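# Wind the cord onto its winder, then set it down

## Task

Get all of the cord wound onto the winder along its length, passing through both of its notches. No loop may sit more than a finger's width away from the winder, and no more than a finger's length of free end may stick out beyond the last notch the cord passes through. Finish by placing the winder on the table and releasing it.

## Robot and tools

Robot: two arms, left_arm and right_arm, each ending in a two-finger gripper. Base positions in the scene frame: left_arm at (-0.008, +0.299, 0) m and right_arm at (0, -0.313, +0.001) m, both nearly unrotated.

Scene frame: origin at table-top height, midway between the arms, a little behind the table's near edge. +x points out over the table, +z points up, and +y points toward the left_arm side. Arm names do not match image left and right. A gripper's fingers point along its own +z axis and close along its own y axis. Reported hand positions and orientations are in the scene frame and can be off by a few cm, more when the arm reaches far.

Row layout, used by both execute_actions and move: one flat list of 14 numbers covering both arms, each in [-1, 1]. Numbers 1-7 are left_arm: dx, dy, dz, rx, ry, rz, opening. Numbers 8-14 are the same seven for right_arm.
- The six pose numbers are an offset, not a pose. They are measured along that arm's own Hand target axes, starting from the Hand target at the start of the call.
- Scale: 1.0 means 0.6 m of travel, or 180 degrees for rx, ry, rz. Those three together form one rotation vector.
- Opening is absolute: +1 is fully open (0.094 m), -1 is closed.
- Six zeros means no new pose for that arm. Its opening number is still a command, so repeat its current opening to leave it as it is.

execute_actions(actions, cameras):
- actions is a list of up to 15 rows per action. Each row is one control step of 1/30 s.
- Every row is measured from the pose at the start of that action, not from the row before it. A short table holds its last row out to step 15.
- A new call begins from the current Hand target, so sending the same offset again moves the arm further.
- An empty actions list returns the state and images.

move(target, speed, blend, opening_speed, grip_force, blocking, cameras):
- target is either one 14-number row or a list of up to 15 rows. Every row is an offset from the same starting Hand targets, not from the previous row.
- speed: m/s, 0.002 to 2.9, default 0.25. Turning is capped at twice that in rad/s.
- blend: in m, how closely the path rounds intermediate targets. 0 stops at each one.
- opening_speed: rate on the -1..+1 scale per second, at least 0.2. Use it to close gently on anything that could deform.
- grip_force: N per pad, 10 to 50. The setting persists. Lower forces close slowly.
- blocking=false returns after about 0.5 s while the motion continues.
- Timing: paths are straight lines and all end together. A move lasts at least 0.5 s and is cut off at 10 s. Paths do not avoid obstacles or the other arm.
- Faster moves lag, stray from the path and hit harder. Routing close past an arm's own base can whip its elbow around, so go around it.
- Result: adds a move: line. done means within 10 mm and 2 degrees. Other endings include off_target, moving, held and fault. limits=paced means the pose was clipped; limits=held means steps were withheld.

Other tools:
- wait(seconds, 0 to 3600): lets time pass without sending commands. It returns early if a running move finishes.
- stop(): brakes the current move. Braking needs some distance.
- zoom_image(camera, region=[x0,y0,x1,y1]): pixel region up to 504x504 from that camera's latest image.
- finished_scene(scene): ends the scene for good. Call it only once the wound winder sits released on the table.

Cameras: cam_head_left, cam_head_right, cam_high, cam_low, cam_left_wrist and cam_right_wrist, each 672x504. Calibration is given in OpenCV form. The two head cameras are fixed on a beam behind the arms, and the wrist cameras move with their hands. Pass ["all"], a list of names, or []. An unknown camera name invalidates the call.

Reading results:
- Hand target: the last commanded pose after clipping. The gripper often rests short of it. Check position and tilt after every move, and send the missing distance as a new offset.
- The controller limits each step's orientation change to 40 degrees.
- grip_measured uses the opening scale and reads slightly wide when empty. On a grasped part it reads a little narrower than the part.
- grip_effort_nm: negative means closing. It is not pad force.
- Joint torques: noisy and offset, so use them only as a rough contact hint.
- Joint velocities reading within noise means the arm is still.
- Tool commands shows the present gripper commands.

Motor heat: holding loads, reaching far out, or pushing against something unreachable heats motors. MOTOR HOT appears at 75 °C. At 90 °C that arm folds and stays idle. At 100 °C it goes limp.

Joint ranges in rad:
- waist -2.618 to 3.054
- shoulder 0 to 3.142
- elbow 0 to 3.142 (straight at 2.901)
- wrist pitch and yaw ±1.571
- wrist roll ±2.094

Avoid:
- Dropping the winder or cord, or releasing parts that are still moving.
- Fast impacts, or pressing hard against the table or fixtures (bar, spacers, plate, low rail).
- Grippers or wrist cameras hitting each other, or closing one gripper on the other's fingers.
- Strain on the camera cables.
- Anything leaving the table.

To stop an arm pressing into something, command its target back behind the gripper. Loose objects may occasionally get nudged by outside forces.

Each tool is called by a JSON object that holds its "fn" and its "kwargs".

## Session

{"fn": "execute_actions", "kwargs": {"actions": [], "cameras": ["all"]}}

Scene clock: 0.00 s.
left_arm: end_effector_position=(+0.3695, +0.3288, +0.0787) grip_measured=+1.000 grip_effort_nm=n/a end_effector_quat_wxyz=(+0.564, -0.084, +0.821, +0.038) | right_arm: end_effector_position=(+0.3968, -0.3154, +0.0824) grip_measured=+1.000 grip_effort_nm=n/a end_effector_quat_wxyz=(+0.577, +0.011, +0.815, -0.051)
Joint positions: left_arm=[-0.016 1.543 0.312 0.841 -0.138 -0.099 0.094] | right_arm=[0.067 1.598 0.356 0.91 0.151 -0.02 0.094]
Joint velocities: within noise
Joint torques (N m): no reading
Motor temperatures (°C): left_arm=[25 31 38 34 25 25 25] | right_arm=[22 31 32 37 24 27 26]
Heat: left arm: 38 °C; right arm: 37 °C.
Hand target: left_arm +0.3743, +0.3291, +0.0886; +0.577, -0.084, +0.812, +0.037 | right_arm +0.3982, -0.3154, +0.0848; +0.579, +0.011, +0.814, -0.051
Tool commands: left_gripper/opening=+1.0 right_gripper/opening=+1.0
camera_calibration:
cam_left_wrist: T_world_to_cam=[[0.17825, -0.98206, 0.06157, 0.25162], [-0.68214, -0.16843, -0.71156, 0.40303], [0.70916, 0.08484, -0.69992, -0.1485]] pos_world=[0.33538, 0.32759, 0.16735]
cam_right_wrist: T_world_to_cam=[[-0.06242, -0.9963, 0.05915, -0.29472], [-0.71431, 0.00321, -0.69982, 0.38031], [0.69704, -0.08594, -0.71186, -0.15416]] pos_world=[0.36072, -0.30809, 0.17384]

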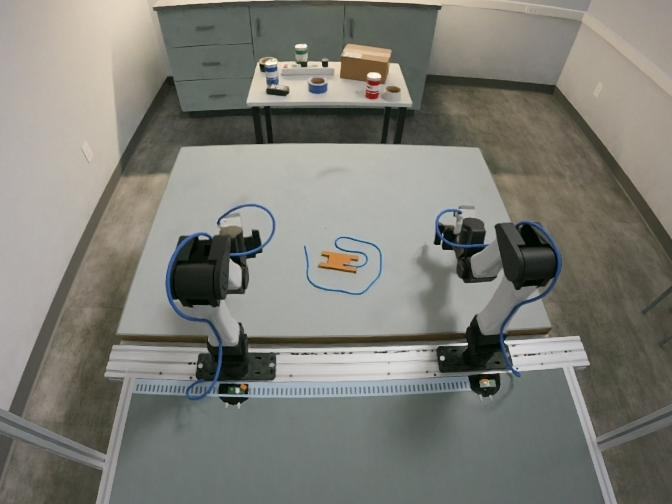

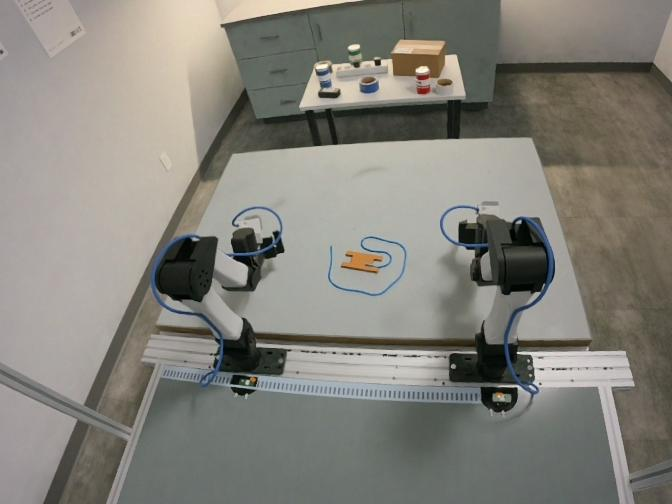

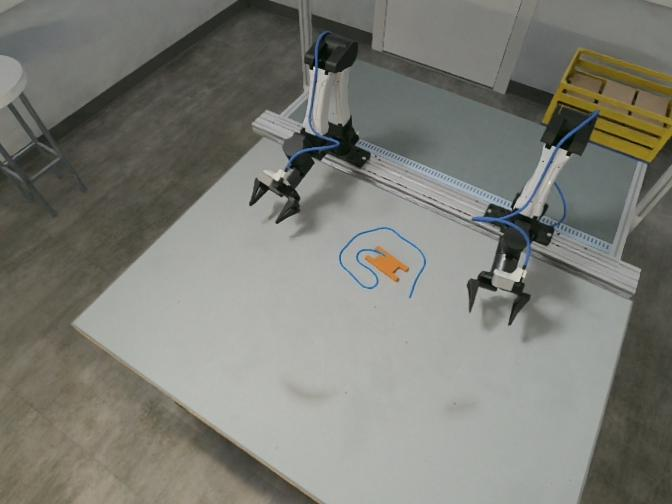

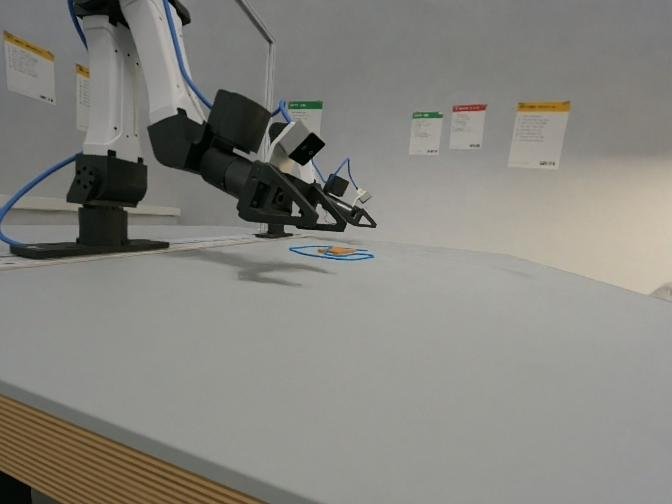

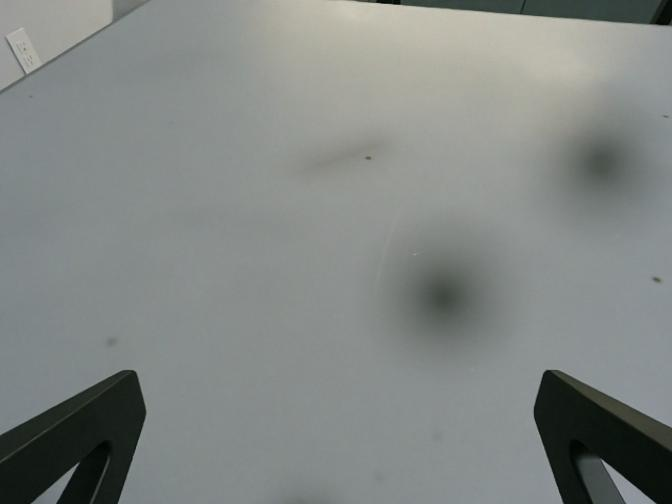

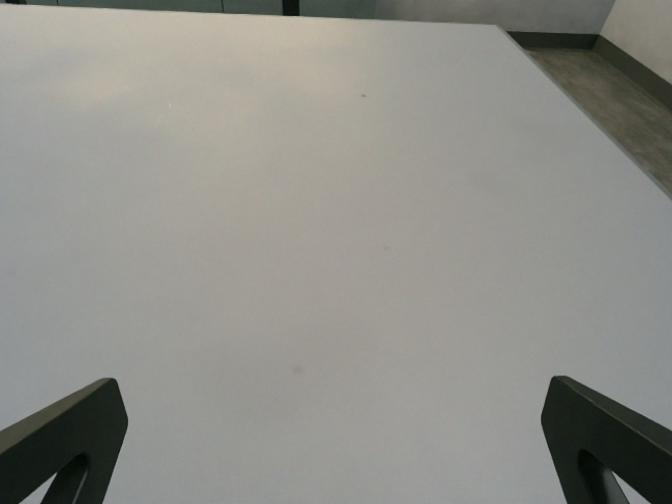

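{"fn": "zoom_image", "kwargs": {"camera": "cam_head_left", "region": [290, 220, 400, 310]}}

{"fn": "zoom_image", "kwargs": {"camera": "cam_high", "region": [320, 210, 450, 310]}}

Scaled by 4.582 from the camera's image (finer frame: 960x720).

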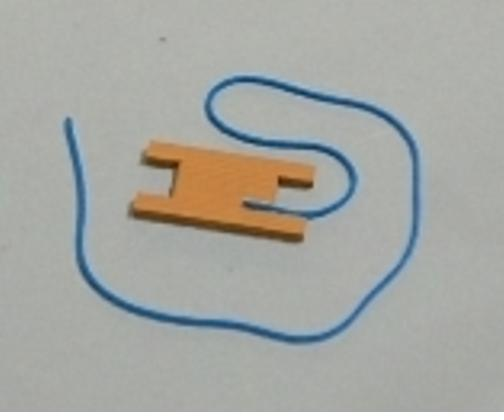

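Scaled by 3.877 from the camera's image (finer frame: 960x720).

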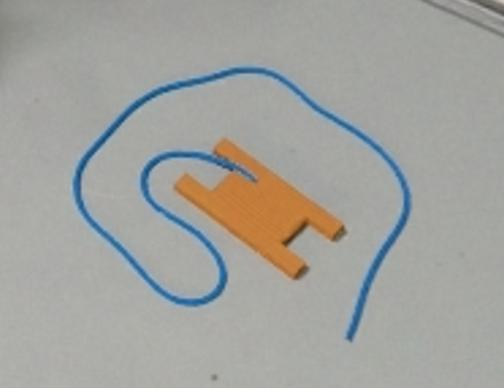

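{"fn": "move", "kwargs": {"target": [[0,0,0,0,0,0,1.0,-0.0865,0.6230,-0.2182,-0.298,0.303,-0.385,0.7]], "speed": 0.3, "cameras": ["cam_head_left", "cam_right_wrist"]}}

Scene clock: 6.67 s.
left_arm: end_effector_position=(+0.3695, +0.3288, +0.0787) grip_measured=+1.000 grip_effort_nm=0.03 end_effector_quat_wxyz=(+0.564, -0.084, +0.821, +0.038) | right_arm: end_effector_position=(+0.3227, +0.0683, +0.1546) grip_measured=+0.702 grip_effort_nm=-0.11 end_effector_quat_wxyz=(+0.108, -0.627, +0.772, +0.015)
Joint positions: left_arm=[-0.016 1.543 0.312 0.841 -0.138 -0.099 0.094] | right_arm=[0.882 2.405 2.609 -1.55 0.015 -0.493 0.08]
Joint torques (N m): left_arm=[0.51 -5.12 5.09 2.28 -0.03 0.1] | right_arm=[0.51 -10.21 6.6 0.68 -0.06 -0.15]
Heat: left arm: 39 °C; right arm: 38 °C.
Hand target: left_arm +0.3743, +0.3291, +0.0886; +0.577, -0.084, +0.812, +0.037 | right_arm +0.3210, +0.0709, +0.1499; +0.000, -0.636, +0.772, -0.001
Off the commanded pose: left_arm 0.011 m, 2 deg | right_arm 0.006 m, 12 deg.
joint sent to its limit (right arm) — joint 4 (wrist pitch), lower limit. The joint targets are off in orientation, not in position.
move: off_target (right_arm)
cam_right_wrist: T_world_to_cam=[[0.97163, -0.21749, 0.09289, -0.31334], [-0.23465, -0.93554, 0.26401, 0.13703], [0.02948, -0.27832, -0.96004, 0.24881]] pos_world=[0.32927, 0.1293, 0.2318]

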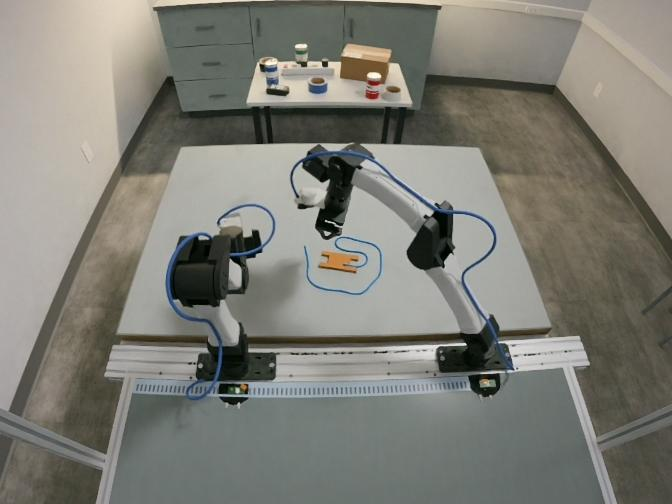

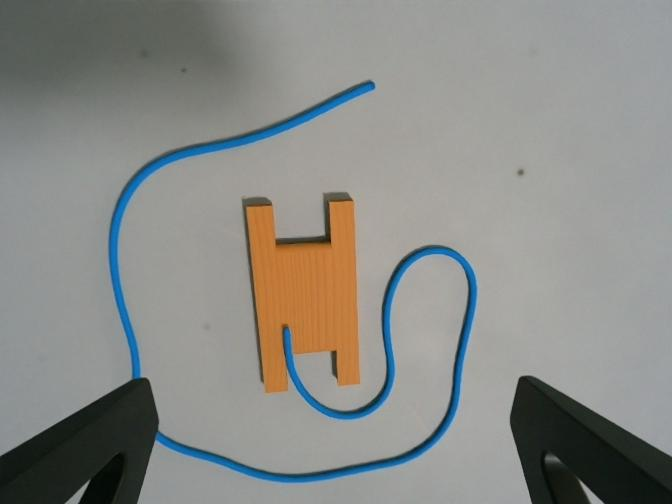

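{"fn": "move", "kwargs": {"target": [[0,0,0,0,0,0,1.0,-0.0162,0.0085,0.1665,0,0,-0.0039,0.45]], "speed": 0.15, "cameras": ["cam_head_left", "cam_right_wrist"]}}

Scene clock: 9.03 s.
left_arm: end_effector_position=(+0.3695, +0.3288, +0.0787) grip_measured=+1.000 grip_effort_nm=0.02 end_effector_quat_wxyz=(+0.564, -0.084, +0.821, +0.038) | right_arm: end_effector_position=(+0.3218, +0.0784, +0.0547) grip_measured=+0.452 grip_effort_nm=-0.11 end_effector_quat_wxyz=(+0.019, -0.636, +0.771, -0.002)
Joint positions: left_arm=[-0.016 1.543 0.312 0.841 -0.138 -0.099 0.094] | right_arm=[0.895 2.645 2.669 -1.551 0.015 -0.493 0.068]
Joint torques (N m): left_arm=[0.49 -5.11 5.09 2.3 -0.02 0.09] | right_arm=[1.03 -11.51 6.34 0.36 -0.07 -0.11]
Heat: left arm: 39 °C; right arm: 38 °C.
Hand target: left_arm +0.3743, +0.3291, +0.0886; +0.577, -0.084, +0.812, +0.037 | right_arm +0.3180, +0.0814, +0.0501; +0.000, -0.641, +0.768, -0.001
Off the commanded pose: left_arm 0.011 m, 2 deg | right_arm 0.007 m, 2 deg.
joint sent to its limit (right arm) — joint 4 (wrist pitch), lower limit. The joint targets still meet the commanded pose.
move: done
cam_right_wrist: T_world_to_cam=[[0.98052, -0.1962, 0.0093, -0.30104], [-0.18227, -0.8912, 0.41538, 0.14404], [-0.07321, -0.40898, -0.9096, 0.19621]] pos_world=[0.33579, 0.14955, 0.12145]

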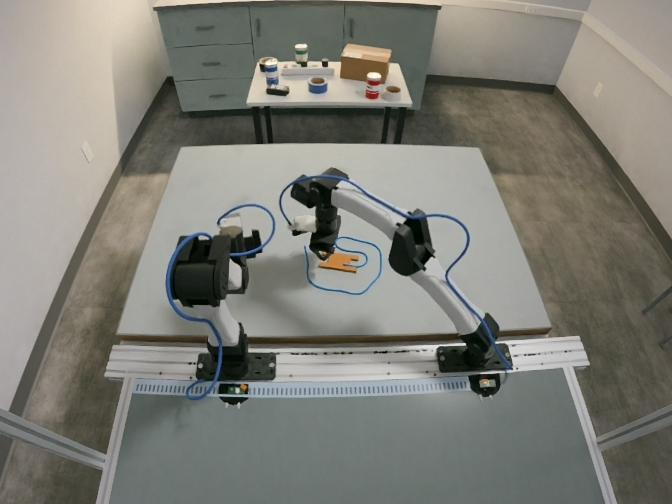

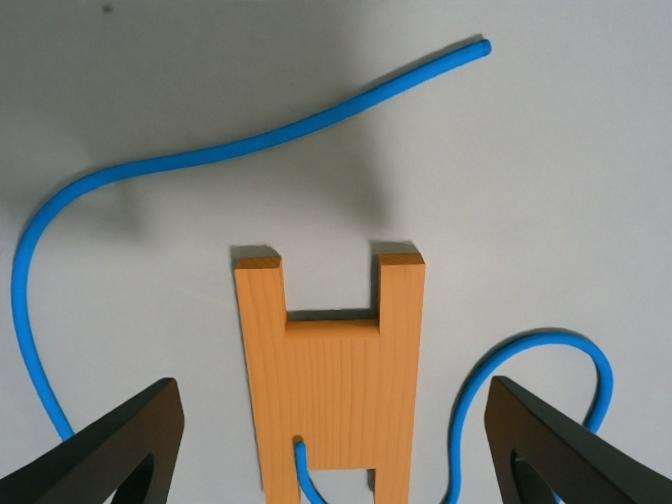

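{"fn": "move", "kwargs": {"target": [[0,0,0,0,0,0,1.0,0,0.001,0.0700,0,0,0,0.45]], "speed": 0.08, "cameras": ["cam_low", "cam_right_wrist"]}}

{"fn": "zoom_image", "kwargs": {"camera": "cam_low", "region": [260, 180, 400, 280]}}

Scene clock: 10.77 s.
left_arm: end_effector_position=(+0.3695, +0.3288, +0.0787) grip_measured=+1.000 grip_effort_nm=0.02 end_effector_quat_wxyz=(+0.564, -0.084, +0.821, +0.038) | right_arm: end_effector_position=(+0.3218, +0.0786, +0.0153) grip_measured=+0.452 grip_effort_nm=-0.11 end_effector_quat_wxyz=(+0.006, -0.637, +0.771, -0.004)
Joint positions: left_arm=[-0.016 1.543 0.312 0.841 -0.138 -0.099 0.094] | right_arm=[0.895 2.645 2.511 -1.421 0.015 -0.493 0.068]
Joint torques (N m): left_arm=[0.47 -5.14 5.11 2.3 -0.02 0.09] | right_arm=[1.03 -12.64 4.26 0.53 -0.11 -0.11]
Heat: left arm: 39 °C; right arm: 38 °C.
Hand target: left_arm +0.3743, +0.3291, +0.0886; +0.577, -0.084, +0.812, +0.037 | right_arm +0.3174, +0.0815, +0.0080; +0.000, -0.641, +0.768, -0.001
Off the commanded pose: left_arm 0.011 m, 2 deg | right_arm 0.009 m, 1 deg.
move: done
cam_right_wrist: T_world_to_cam=[[0.98059, -0.19602, -0.0037, -0.30046], [-0.17466, -0.88201, 0.43766, 0.15704], [-0.08906, -0.42852, -0.89913, 0.16703]] pos_world=[0.33693, 0.15119, 0.08034]

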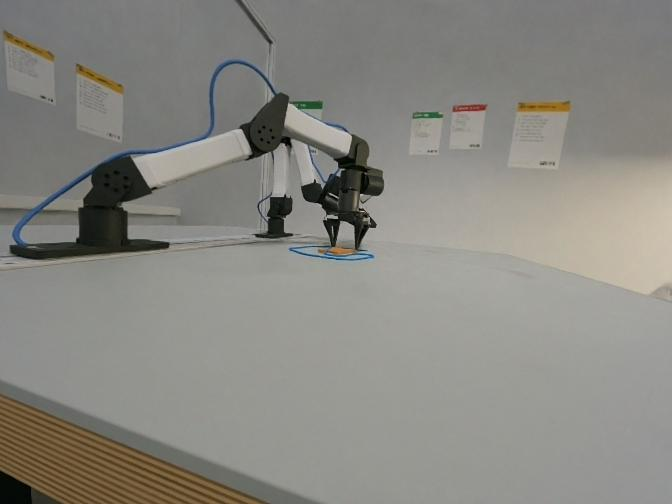

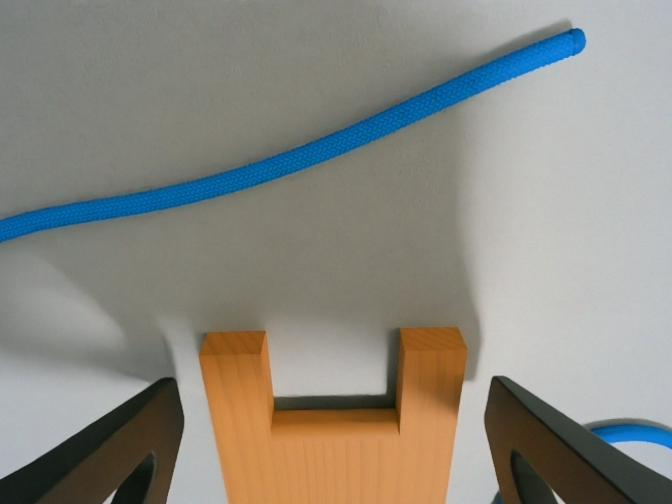

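Scaled by 3.600 from the camera's image (finer frame: 960x720).

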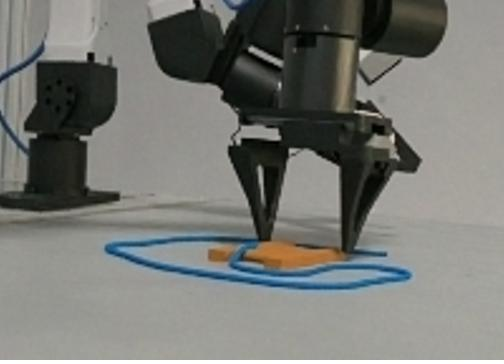

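{"fn": "move", "kwargs": {"target": [[0,0,0,0,0,0,1.0,0,0,0.0085,0,0,0,0.45]], "speed": 0.05, "cameras": ["cam_low", "cam_right_wrist"]}}

{"fn": "zoom_image", "kwargs": {"camera": "cam_low", "region": [300, 220, 400, 270]}}

Scene clock: 11.77 s.
left_arm: end_effector_position=(+0.3695, +0.3288, +0.0787) grip_measured=+1.000 grip_effort_nm=0.02 end_effector_quat_wxyz=(+0.564, -0.084, +0.821, +0.038) | right_arm: end_effector_position=(+0.3217, +0.0785, +0.0088) grip_measured=+0.452 grip_effort_nm=-0.11 end_effector_quat_wxyz=(+0.004, -0.637, +0.771, -0.005)
Joint positions: left_arm=[-0.016 1.543 0.312 0.841 -0.138 -0.099 0.094] | right_arm=[0.895 2.645 2.485 -1.398 0.015 -0.493 0.068]
Joint torques (N m): left_arm=[0.46 -5.11 5.07 2.29 -0.02 0.08] | right_arm=[0.84 -12.86 4.34 0.5 -0.1 -0.1]
Heat: left arm: 39 °C; right arm: 37 °C.
Hand target: left_arm +0.3743, +0.3291, +0.0886; +0.577, -0.084, +0.812, +0.037 | right_arm +0.3174, +0.0815, +0.0029; +0.000, -0.641, +0.768, -0.001
Off the commanded pose: left_arm 0.011 m, 2 deg | right_arm 0.008 m, 1 deg.
move: done
cam_right_wrist: T_world_to_cam=[[0.98057, -0.19608, -0.00516, -0.30026], [-0.17384, -0.88095, 0.44013, 0.15935], [-0.09084, -0.43068, -0.89792, 0.16183]] pos_world=[0.33683, 0.1512, 0.07363]

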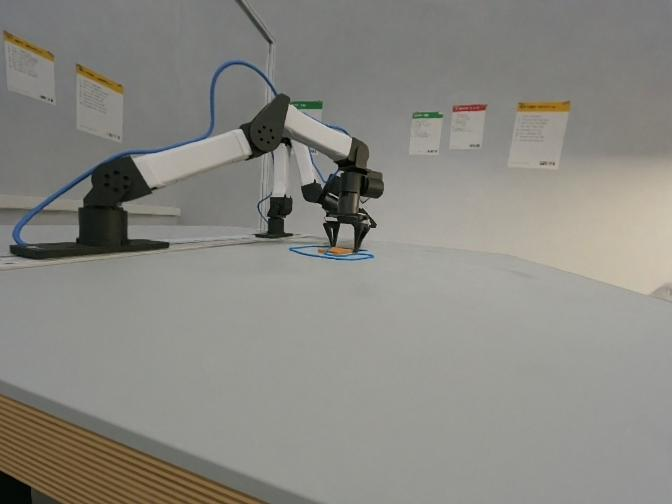

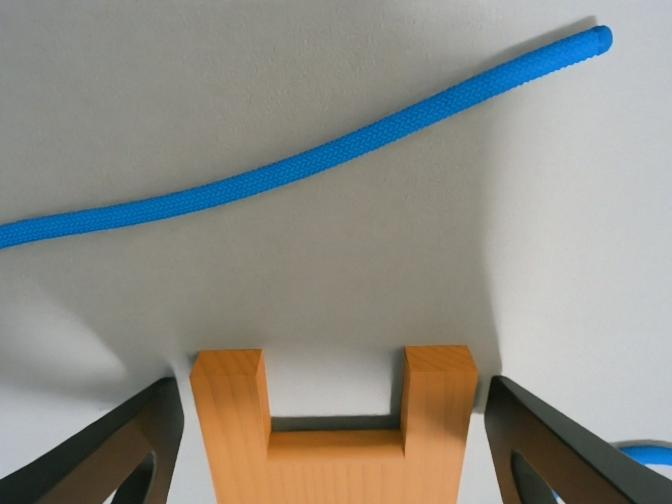

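Scaled by 5.040 from the camera's image (finer frame: 960x720).

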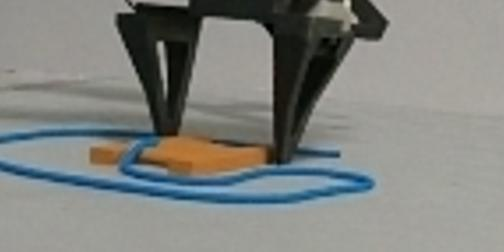

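{"fn": "move", "kwargs": {"target": [[0,0,0,0,0,0,1.0,0,0,0,0,0,0,0.0]], "grip_force": [50, 35], "cameras": ["cam_right_wrist"]}}

Scene clock: 12.77 s.
left_arm: end_effector_position=(+0.3695, +0.3288, +0.0787) grip_measured=+1.000 grip_effort_nm=0.02 end_effector_quat_wxyz=(+0.564, -0.084, +0.821, +0.038) | right_arm: end_effector_position=(+0.3217, +0.0786, +0.0088) grip_measured=+0.174 grip_effort_nm=-0.73 end_effector_quat_wxyz=(+0.004, -0.637, +0.771, -0.004)
Joint positions: left_arm=[-0.016 1.543 0.312 0.841 -0.138 -0.099 0.094] | right_arm=[0.895 2.645 2.485 -1.397 0.014 -0.493 0.055]
Joint torques (N m): left_arm=[0.49 -5.11 5.07 2.29 -0.02 0.09] | right_arm=[0.99 -12.94 4.34 0.52 -0.09 -0.06]
Heat: left arm: 39 °C; right arm: 37 °C.
Hand target: left_arm +0.3743, +0.3291, +0.0886; +0.577, -0.084, +0.812, +0.037 | right_arm +0.3174, +0.0815, +0.0029; +0.000, -0.641, +0.768, +0.000
Off the commanded pose: left_arm 0.011 m, 2 deg | right_arm 0.008 m, 1 deg.
grip_force (N): 50, 35
move: done
cam_right_wrist: T_world_to_cam=[[0.98058, -0.19607, -0.00511, -0.30033], [-0.17394, -0.88134, 0.43931, 0.15965], [-0.09064, -0.42988, -0.89832, 0.16186]] pos_world=[0.33693, 0.1514, 0.07373]

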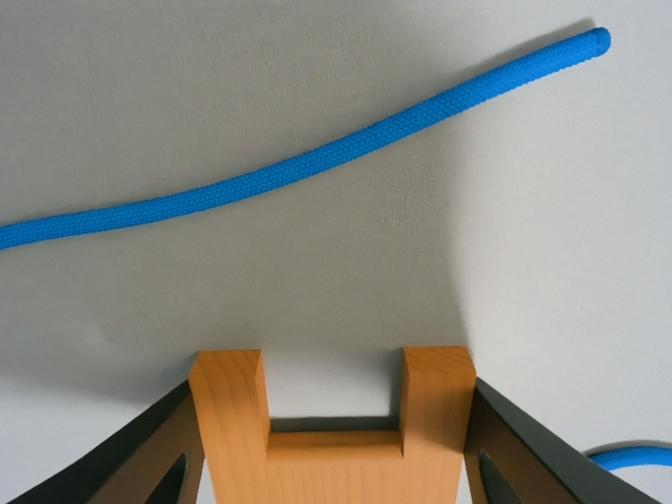

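{"fn": "move", "kwargs": {"target": [[0,0,0,0,0,0,1.0,0,0,-0.0833,0,0,0,0.0],[-0.0417,-0.1877,-0.2198,0.5492,-0.0684,0.1026,1.0,0.1647,0.0708,-0.2285,0,0,0.4428,0.0],[0.0257,-0.3178,-0.3210,0.3856,-0.4953,0.4520,-0.3,0.1647,0.0708,-0.2285,0,0,0.4428,0.0]], "speed": [0.1, 0.25, 0.25], "blend": [0.01, 0.02, 0], "grip_force": [40, 40], "cameras": ["cam_head_left", "cam_left_wrist", "cam_right_wrist", "cam_low"]}}

{"fn": "zoom_image", "kwargs": {"camera": "cam_head_left", "region": [290, 185, 440, 305]}}

Scene clock: 25.73 s.
left_arm: end_effector_position=(+0.2321, +0.1119, +0.1430) grip_measured=-0.298 grip_effort_nm=-0.09 end_effector_quat_wxyz=(+0.700, +0.712, +0.046, -0.016) | right_arm: end_effector_position=(+0.2579, -0.0060, +0.1298) grip_measured=+0.170 grip_effort_nm=-0.86 end_effector_quat_wxyz=(-0.006, -0.008, +1.000, -0.012)
Joint positions: left_arm=[-0.085 1.675 0.333 1.233 1.476 1.576 0.033] | right_arm=[0.885 2.112 2.032 -1.51 0.011 0.861 0.055]
Joint torques (N m): left_arm=[-0.14 -3.6 2.95 2.01 0.42 0.56] | right_arm=[-0.31 -12.77 4.22 0.35 0.01 0.08]
Motor temperatures (°C): left_arm=[25 31 39 38 25 25 25] | right_arm=[22 43 33 36 24 26 27]
Heat: left arm: 39 °C; right arm: 43 °C.
Hand target: left_arm +0.2244, +0.1099, +0.1450; +0.707, +0.707, +0.000, +0.000 | right_arm +0.2577, -0.0079, +0.1401; +0.001, +0.000, +1.000, +0.000
Off the commanded pose: left_arm 0.008 m, 6 deg | right_arm 0.010 m, 2 deg.
grip_force (N): 40, 40
move: off_target (left_arm); target 3's new opening was sent with left_arm's hand 0.008 m and 6 deg from that target
cam_left_wrist: T_world_to_cam=[[-0.11603, 0.02613, -0.9929, 0.16543], [0.89519, 0.43585, -0.09314, -0.20356], [0.43033, -0.89964, -0.07396, 0.09768]] pos_world=[0.15938, 0.17227, 0.15252]
cam_right_wrist: T_world_to_cam=[[0.00913, -0.99993, 0.00751, -0.00963], [-0.89213, -0.00476, 0.45175, 0.20969], [-0.45168, -0.01082, -0.89211, 0.3231]] pos_world=[0.3331, -0.00513, 0.19359]
Images, in order (width x height): cam_head_left 672x504, cam_low 672x504, cam_left_wrist 672x504, cam_right_wrist 672x504.

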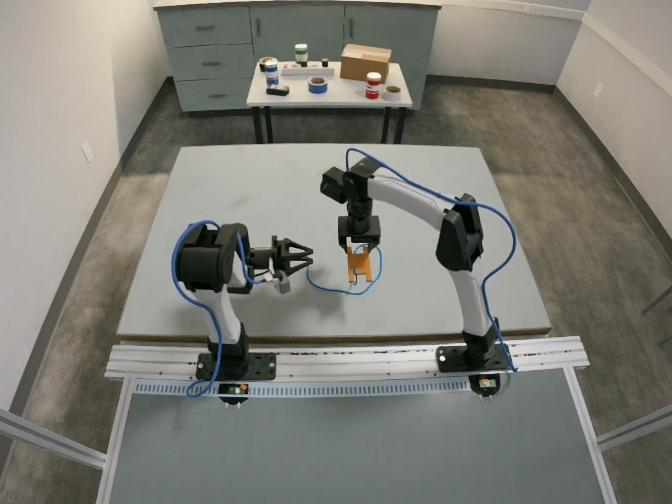

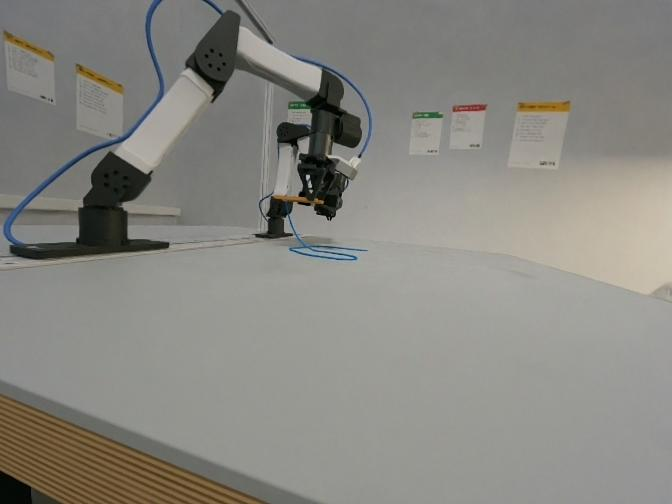

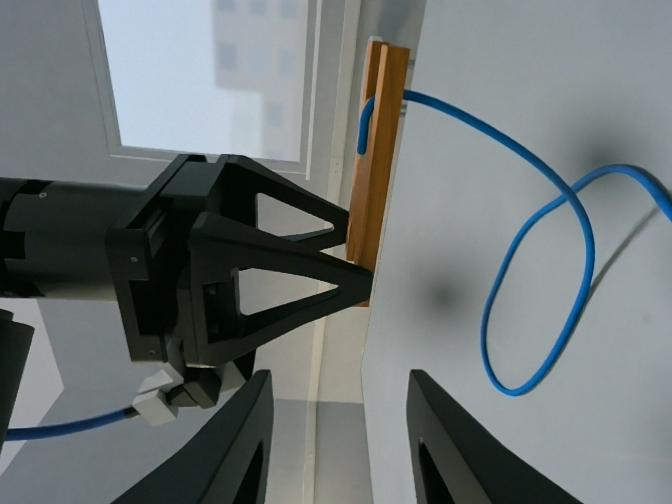

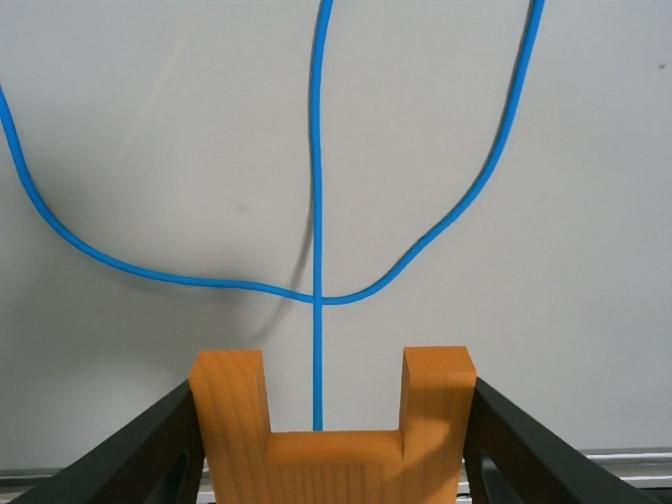

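Scaled by 3.360 from the camera's image (finer frame: 960x720).

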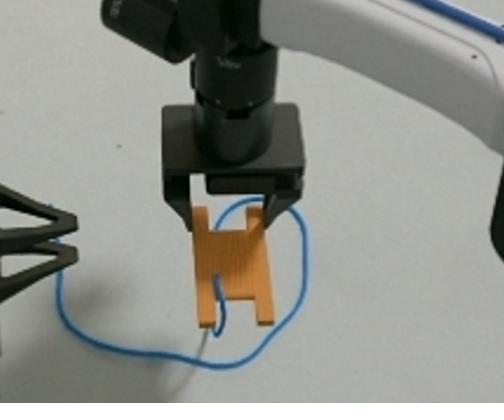

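{"fn": "move", "kwargs": {"target": [[0.004,-0.025,0.13,0,0,0,-0.3,0,0,0,0,0,0,0.0]], "speed": 0.2, "grip_force": [25, 40], "cameras": ["cam_head_left", "cam_left_wrist"]}}

{"fn": "zoom_image", "kwargs": {"camera": "cam_head_left", "region": [300, 225, 420, 305]}}

Scene clock: 28.20 s.
left_arm: end_effector_position=(+0.2236, +0.0358, +0.1197) grip_measured=-0.298 grip_effort_nm=-0.09 end_effector_quat_wxyz=(+0.695, +0.719, +0.024, -0.018) | right_arm: end_effector_position=(+0.2579, -0.0060, +0.1298) grip_measured=+0.170 grip_effort_nm=-0.86 end_effector_quat_wxyz=(-0.006, -0.008, +1.000, -0.012)
Joint positions: left_arm=[-0.397 1.854 0.367 1.42 1.198 1.559 0.033] | right_arm=[0.885 2.112 2.032 -1.51 0.011 0.861 0.055]
Joint torques (N m): left_arm=[-0.03 -4.52 4.42 2.28 0.1 -0.03] | right_arm=[-0.09 -13.11 4.12 0.35 -0.01 0.06]
Heat: left arm: 39 °C; right arm: 44 °C.
Hand target: left_arm +0.2269, +0.0319, +0.1301; +0.707, +0.707, +0.000, +0.001 | right_arm +0.2577, -0.0079, +0.1401; +0.001, +0.000, +1.000, +0.000
Off the commanded pose: left_arm 0.012 m, 4 deg | right_arm 0.010 m, 2 deg.
grip_force (N): 25, 40
move: off_target (left_arm)
cam_left_wrist: T_world_to_cam=[[-0.08606, 0.04467, -0.99529, 0.13626], [0.91183, 0.40608, -0.06061, -0.17161], [0.40146, -0.91275, -0.07568, 0.03829]] pos_world=[0.15283, 0.09854, 0.12812]

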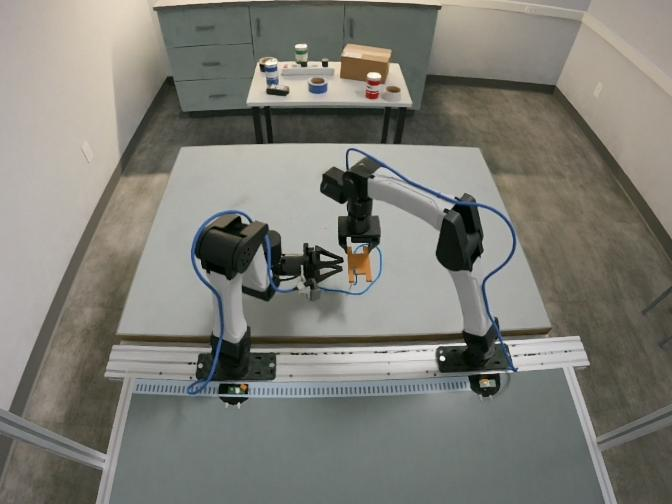

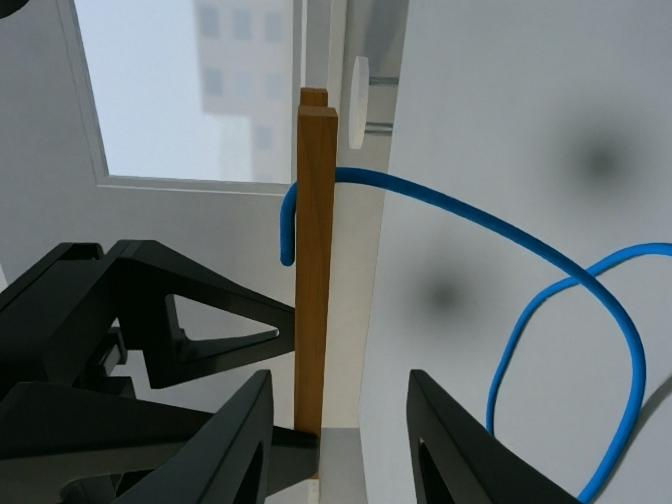

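Scaled by 4.200 from the camera's image (finer frame: 960x720).

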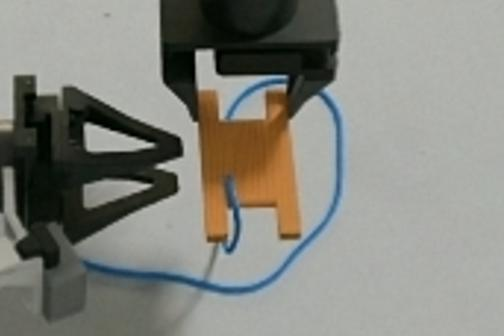

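{"fn": "move", "kwargs": {"target": [[0.002,0.016,0.0357,0,0,0,-0.3,0,0,0,0,0,0,0.0]], "speed": 0.12, "grip_force": [25, 40], "cameras": ["cam_head_left", "cam_left_wrist"]}}

{"fn": "zoom_image", "kwargs": {"camera": "cam_head_left", "region": [310, 225, 410, 305]}}

Scene clock: 29.97 s.
left_arm: end_effector_position=(+0.2252, +0.0144, +0.1279) grip_measured=-0.298 grip_effort_nm=-0.09 end_effector_quat_wxyz=(+0.699, +0.715, +0.017, -0.012) | right_arm: end_effector_position=(+0.2579, -0.0060, +0.1298) grip_measured=+0.170 grip_effort_nm=-0.87 end_effector_quat_wxyz=(-0.006, -0.008, +1.000, -0.012)
Joint positions: left_arm=[-0.471 1.854 0.411 1.413 1.127 1.542 0.033] | right_arm=[0.885 2.112 2.032 -1.51 0.011 0.861 0.055]
Joint torques (N m): left_arm=[-0.06 -6.87 4.71 1.93 0.06 -0.01] | right_arm=[-0.23 -13.07 4 0.35 0.01 0.1]
Heat: left arm: 39 °C; right arm: 45 °C.
Hand target: left_arm +0.2280, +0.0105, +0.1398; +0.707, +0.707, +0.000, +0.000 | right_arm +0.2577, -0.0079, +0.1401; +0.001, +0.000, +1.000, +0.000
Off the commanded pose: left_arm 0.013 m, 3 deg | right_arm 0.010 m, 2 deg.
grip_force (N): 25, 40
move: off_target (left_arm)
cam_left_wrist: T_world_to_cam=[[-0.06818, 0.03381, -0.9971, 0.14187], [0.91408, 0.40258, -0.04885, -0.16586], [0.39976, -0.91476, -0.05835, 0.01692]] pos_world=[0.15452, 0.07745, 0.13434]

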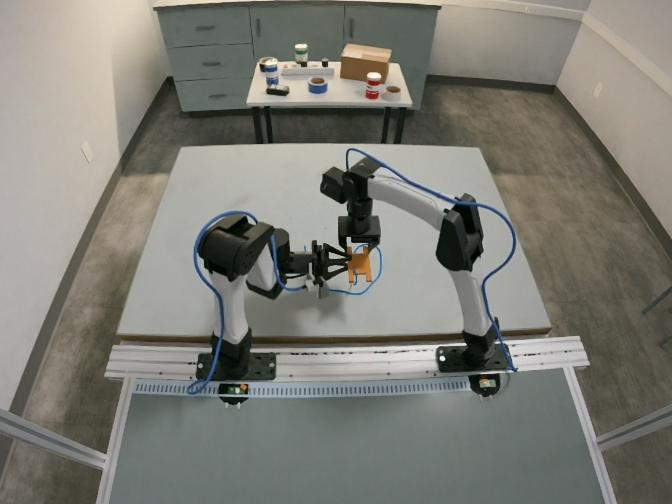

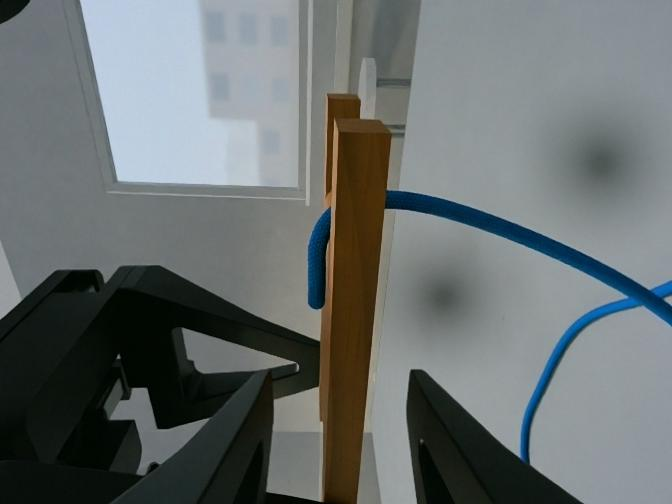

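Scaled by 5.040 from the camera's image (finer frame: 960x720).

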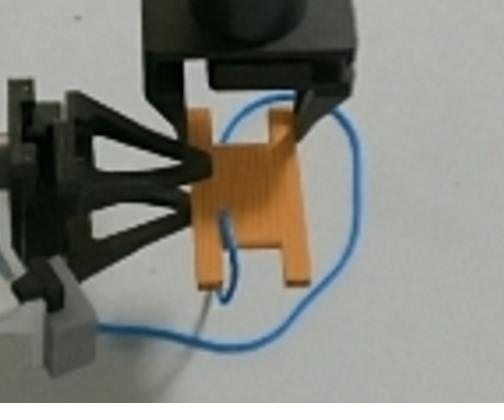

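{"fn": "move", "kwargs": {"target": [[0,-0.002,0.005,0,0,0,-0.3,0,0,0,0,0,0,0.0],[0,-0.002,0.005,0,0,0,-1.0,0,0,0,0,0,0,0.0]], "speed": 0.1, "grip_force": [25, 40], "cameras": ["cam_head_left", "cam_left_wrist"]}}

{"fn": "zoom_image", "kwargs": {"camera": "cam_head_left", "region": [310, 225, 410, 305]}}

Scene clock: 32.83 s.
left_arm: end_effector_position=(+0.2248, +0.0116, +0.1285) grip_measured=-0.811 grip_effort_nm=-0.52 end_effector_quat_wxyz=(+0.699, +0.715, +0.016, -0.012) | right_arm: end_effector_position=(+0.2585, -0.0066, +0.1308) grip_measured=+0.170 grip_effort_nm=-0.86 end_effector_quat_wxyz=(-0.006, -0.007, +1.000, -0.011)
Joint positions: left_arm=[-0.481 1.854 0.414 1.412 1.117 1.542 0.009] | right_arm=[0.882 2.11 2.032 -1.51 0.009 0.861 0.055]
Joint torques (N m): left_arm=[-0.06 -6.05 4.85 1.98 0.01 0.01] | right_arm=[-0.06 -12.64 4.21 0.36 0.06 0.08]
Heat: left arm: 39 °C; right arm: 46 °C.
Hand target: left_arm +0.2280, +0.0075, +0.1385; +0.707, +0.707, +0.000, +0.000 | right_arm +0.2577, -0.0079, +0.1400; +0.001, +0.000, +1.000, +0.000
Off the commanded pose: left_arm 0.011 m, 3 deg | right_arm 0.009 m, 2 deg.
grip_force (N): 25, 40
move: off_target (left_arm); target 2's new opening was sent with left_arm's hand 0.012 m and 3 deg from that target
cam_left_wrist: T_world_to_cam=[[-0.06634, 0.03306, -0.99725, 0.14223], [0.91434, 0.40216, -0.0475, -0.16453], [0.39949, -0.91497, -0.05691, 0.01441]] pos_world=[0.15412, 0.07465, 0.13484]

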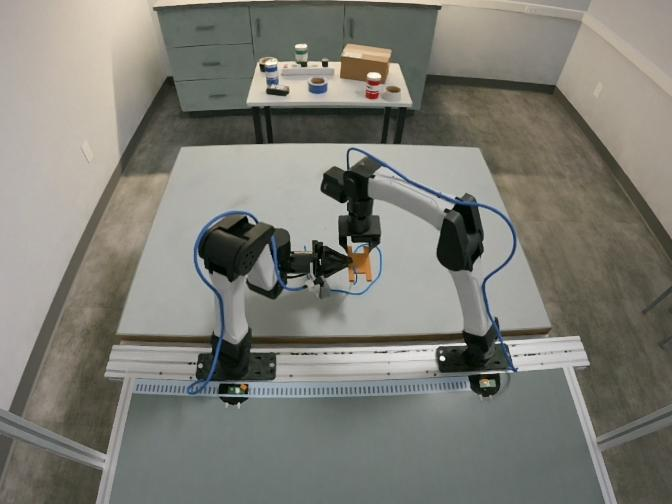

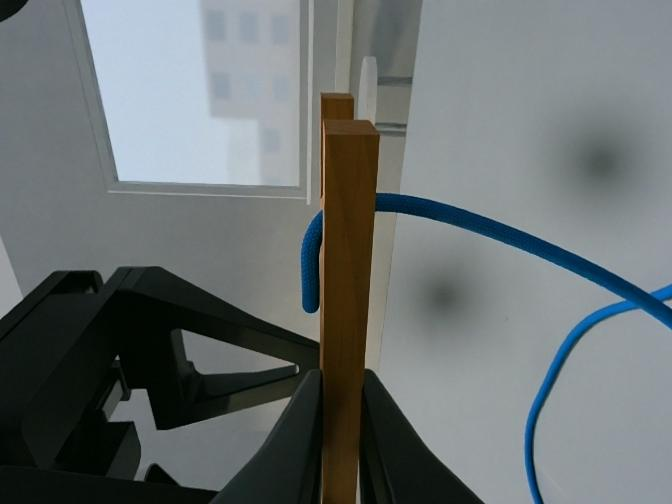

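Scaled by 5.040 from the camera's image (finer frame: 960x720).

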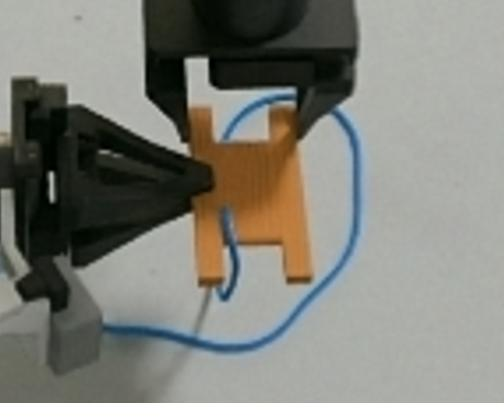

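{"fn": "move", "kwargs": {"target": [[0,0,0,0,0,0,-1.0,0,0,0,0,0,0,0.45],[0,0,0,0,0,0,-1.0,0,0,-0.075,0,0,0,0.45],[0,0,0,0,0,0,-1.0,0.038,-0.187,-0.1333,-0.3849,-0.3849,-0.3849,0.45],[-0.0012,0.2833,-0.0133,0,0,0,-1.0,0.0555,-0.131,-0.25,0,-0.7071,-0.7071,-0.3]], "speed": [0.1, 0.1, 0.25, 0.25], "blend": [0, 0.005, 0.03, 0], "grip_force": [40, 25], "cameras": ["cam_head_left", "cam_left_wrist", "cam_right_wrist", "cam_low"]}}

{"fn": "zoom_image", "kwargs": {"camera": "cam_head_left", "region": [290, 165, 440, 305]}}

Scene clock: 43.50 s.
left_arm: end_effector_position=(+0.2279, +0.0131, +0.2864) grip_measured=-0.825 grip_effort_nm=-0.82 end_effector_quat_wxyz=(+0.698, +0.716, +0.026, -0.022) | right_arm: end_effector_position=(+0.2252, -0.0880, +0.2797) grip_measured=+0.448 grip_effort_nm=0.07 end_effector_quat_wxyz=(+0.707, -0.707, +0.011, +0.009)
Joint positions: left_arm=[-0.462 1.297 0.749 0.511 1.135 1.522 0.008] | right_arm=[0.229 1.156 0.614 0.554 -1.347 -1.54 0.068]
Joint torques (N m): left_arm=[1.2 -6.12 8.73 1.74 0.19 0.17] | right_arm=[0.79 -4.07 7.56 1.25 0.02 -0.06]
Heat: left arm: 40 °C; right arm: 43 °C.
Hand target: left_arm +0.2271, +0.0155, +0.3084; +0.707, +0.707, +0.000, +0.000 | right_arm +0.2242, -0.0865, +0.2901; +0.707, -0.707, +0.000, -0.001
Tool commands: left_gripper/opening=-1.0 right_gripper/opening=+0.45
Off the commanded pose: left_arm 0.022 m, 4 deg | right_arm 0.010 m, 2 deg.
grip_force (N): 40, 25
move: off_target (left_arm; path cut at 10 s); path passed 3 of 4 targets; target 4's new opening was not sent
cam_left_wrist: T_world_to_cam=[[-0.09495, 0.03653, -0.99481, 0.30555], [0.91225, 0.40322, -0.07226, -0.15288], [0.39848, -0.91438, -0.07161, 0.02796]] pos_world=[0.15733, 0.07605, 0.29492]
cam_right_wrist: T_world_to_cam=[[0.03501, 0.01791, 0.99923, -0.28617], [0.89601, -0.44341, -0.02344, -0.19601], [0.44264, 0.89614, -0.03157, 0.07902]] pos_world=[0.15066, -0.1526, 0.28385]
Images, in order (width x height): cam_head_left 672x504, cam_low 672x504, cam_left_wrist 672x504, cam_right_wrist 672x504.

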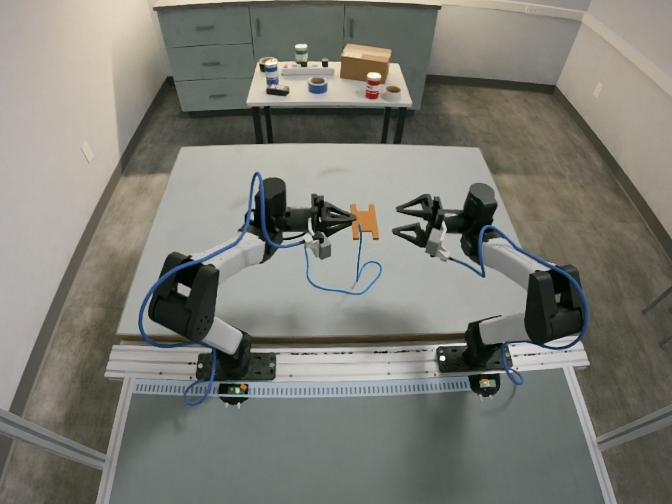

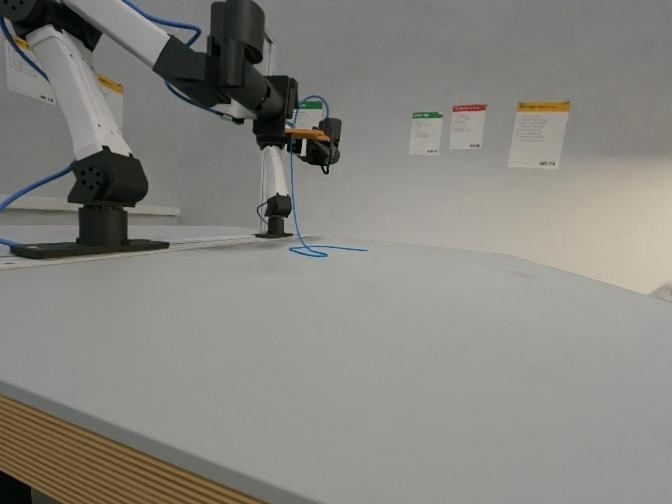

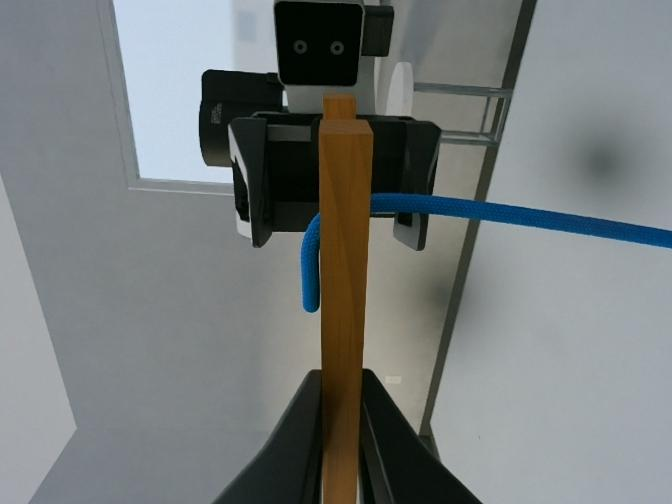

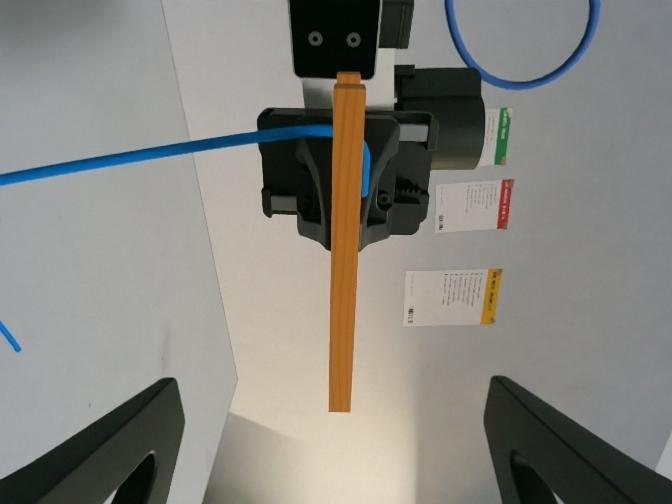

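Scaled by 3.360 from the camera's image (finer frame: 960x720).

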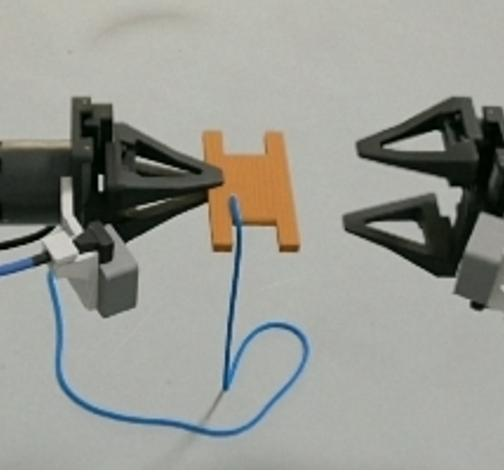

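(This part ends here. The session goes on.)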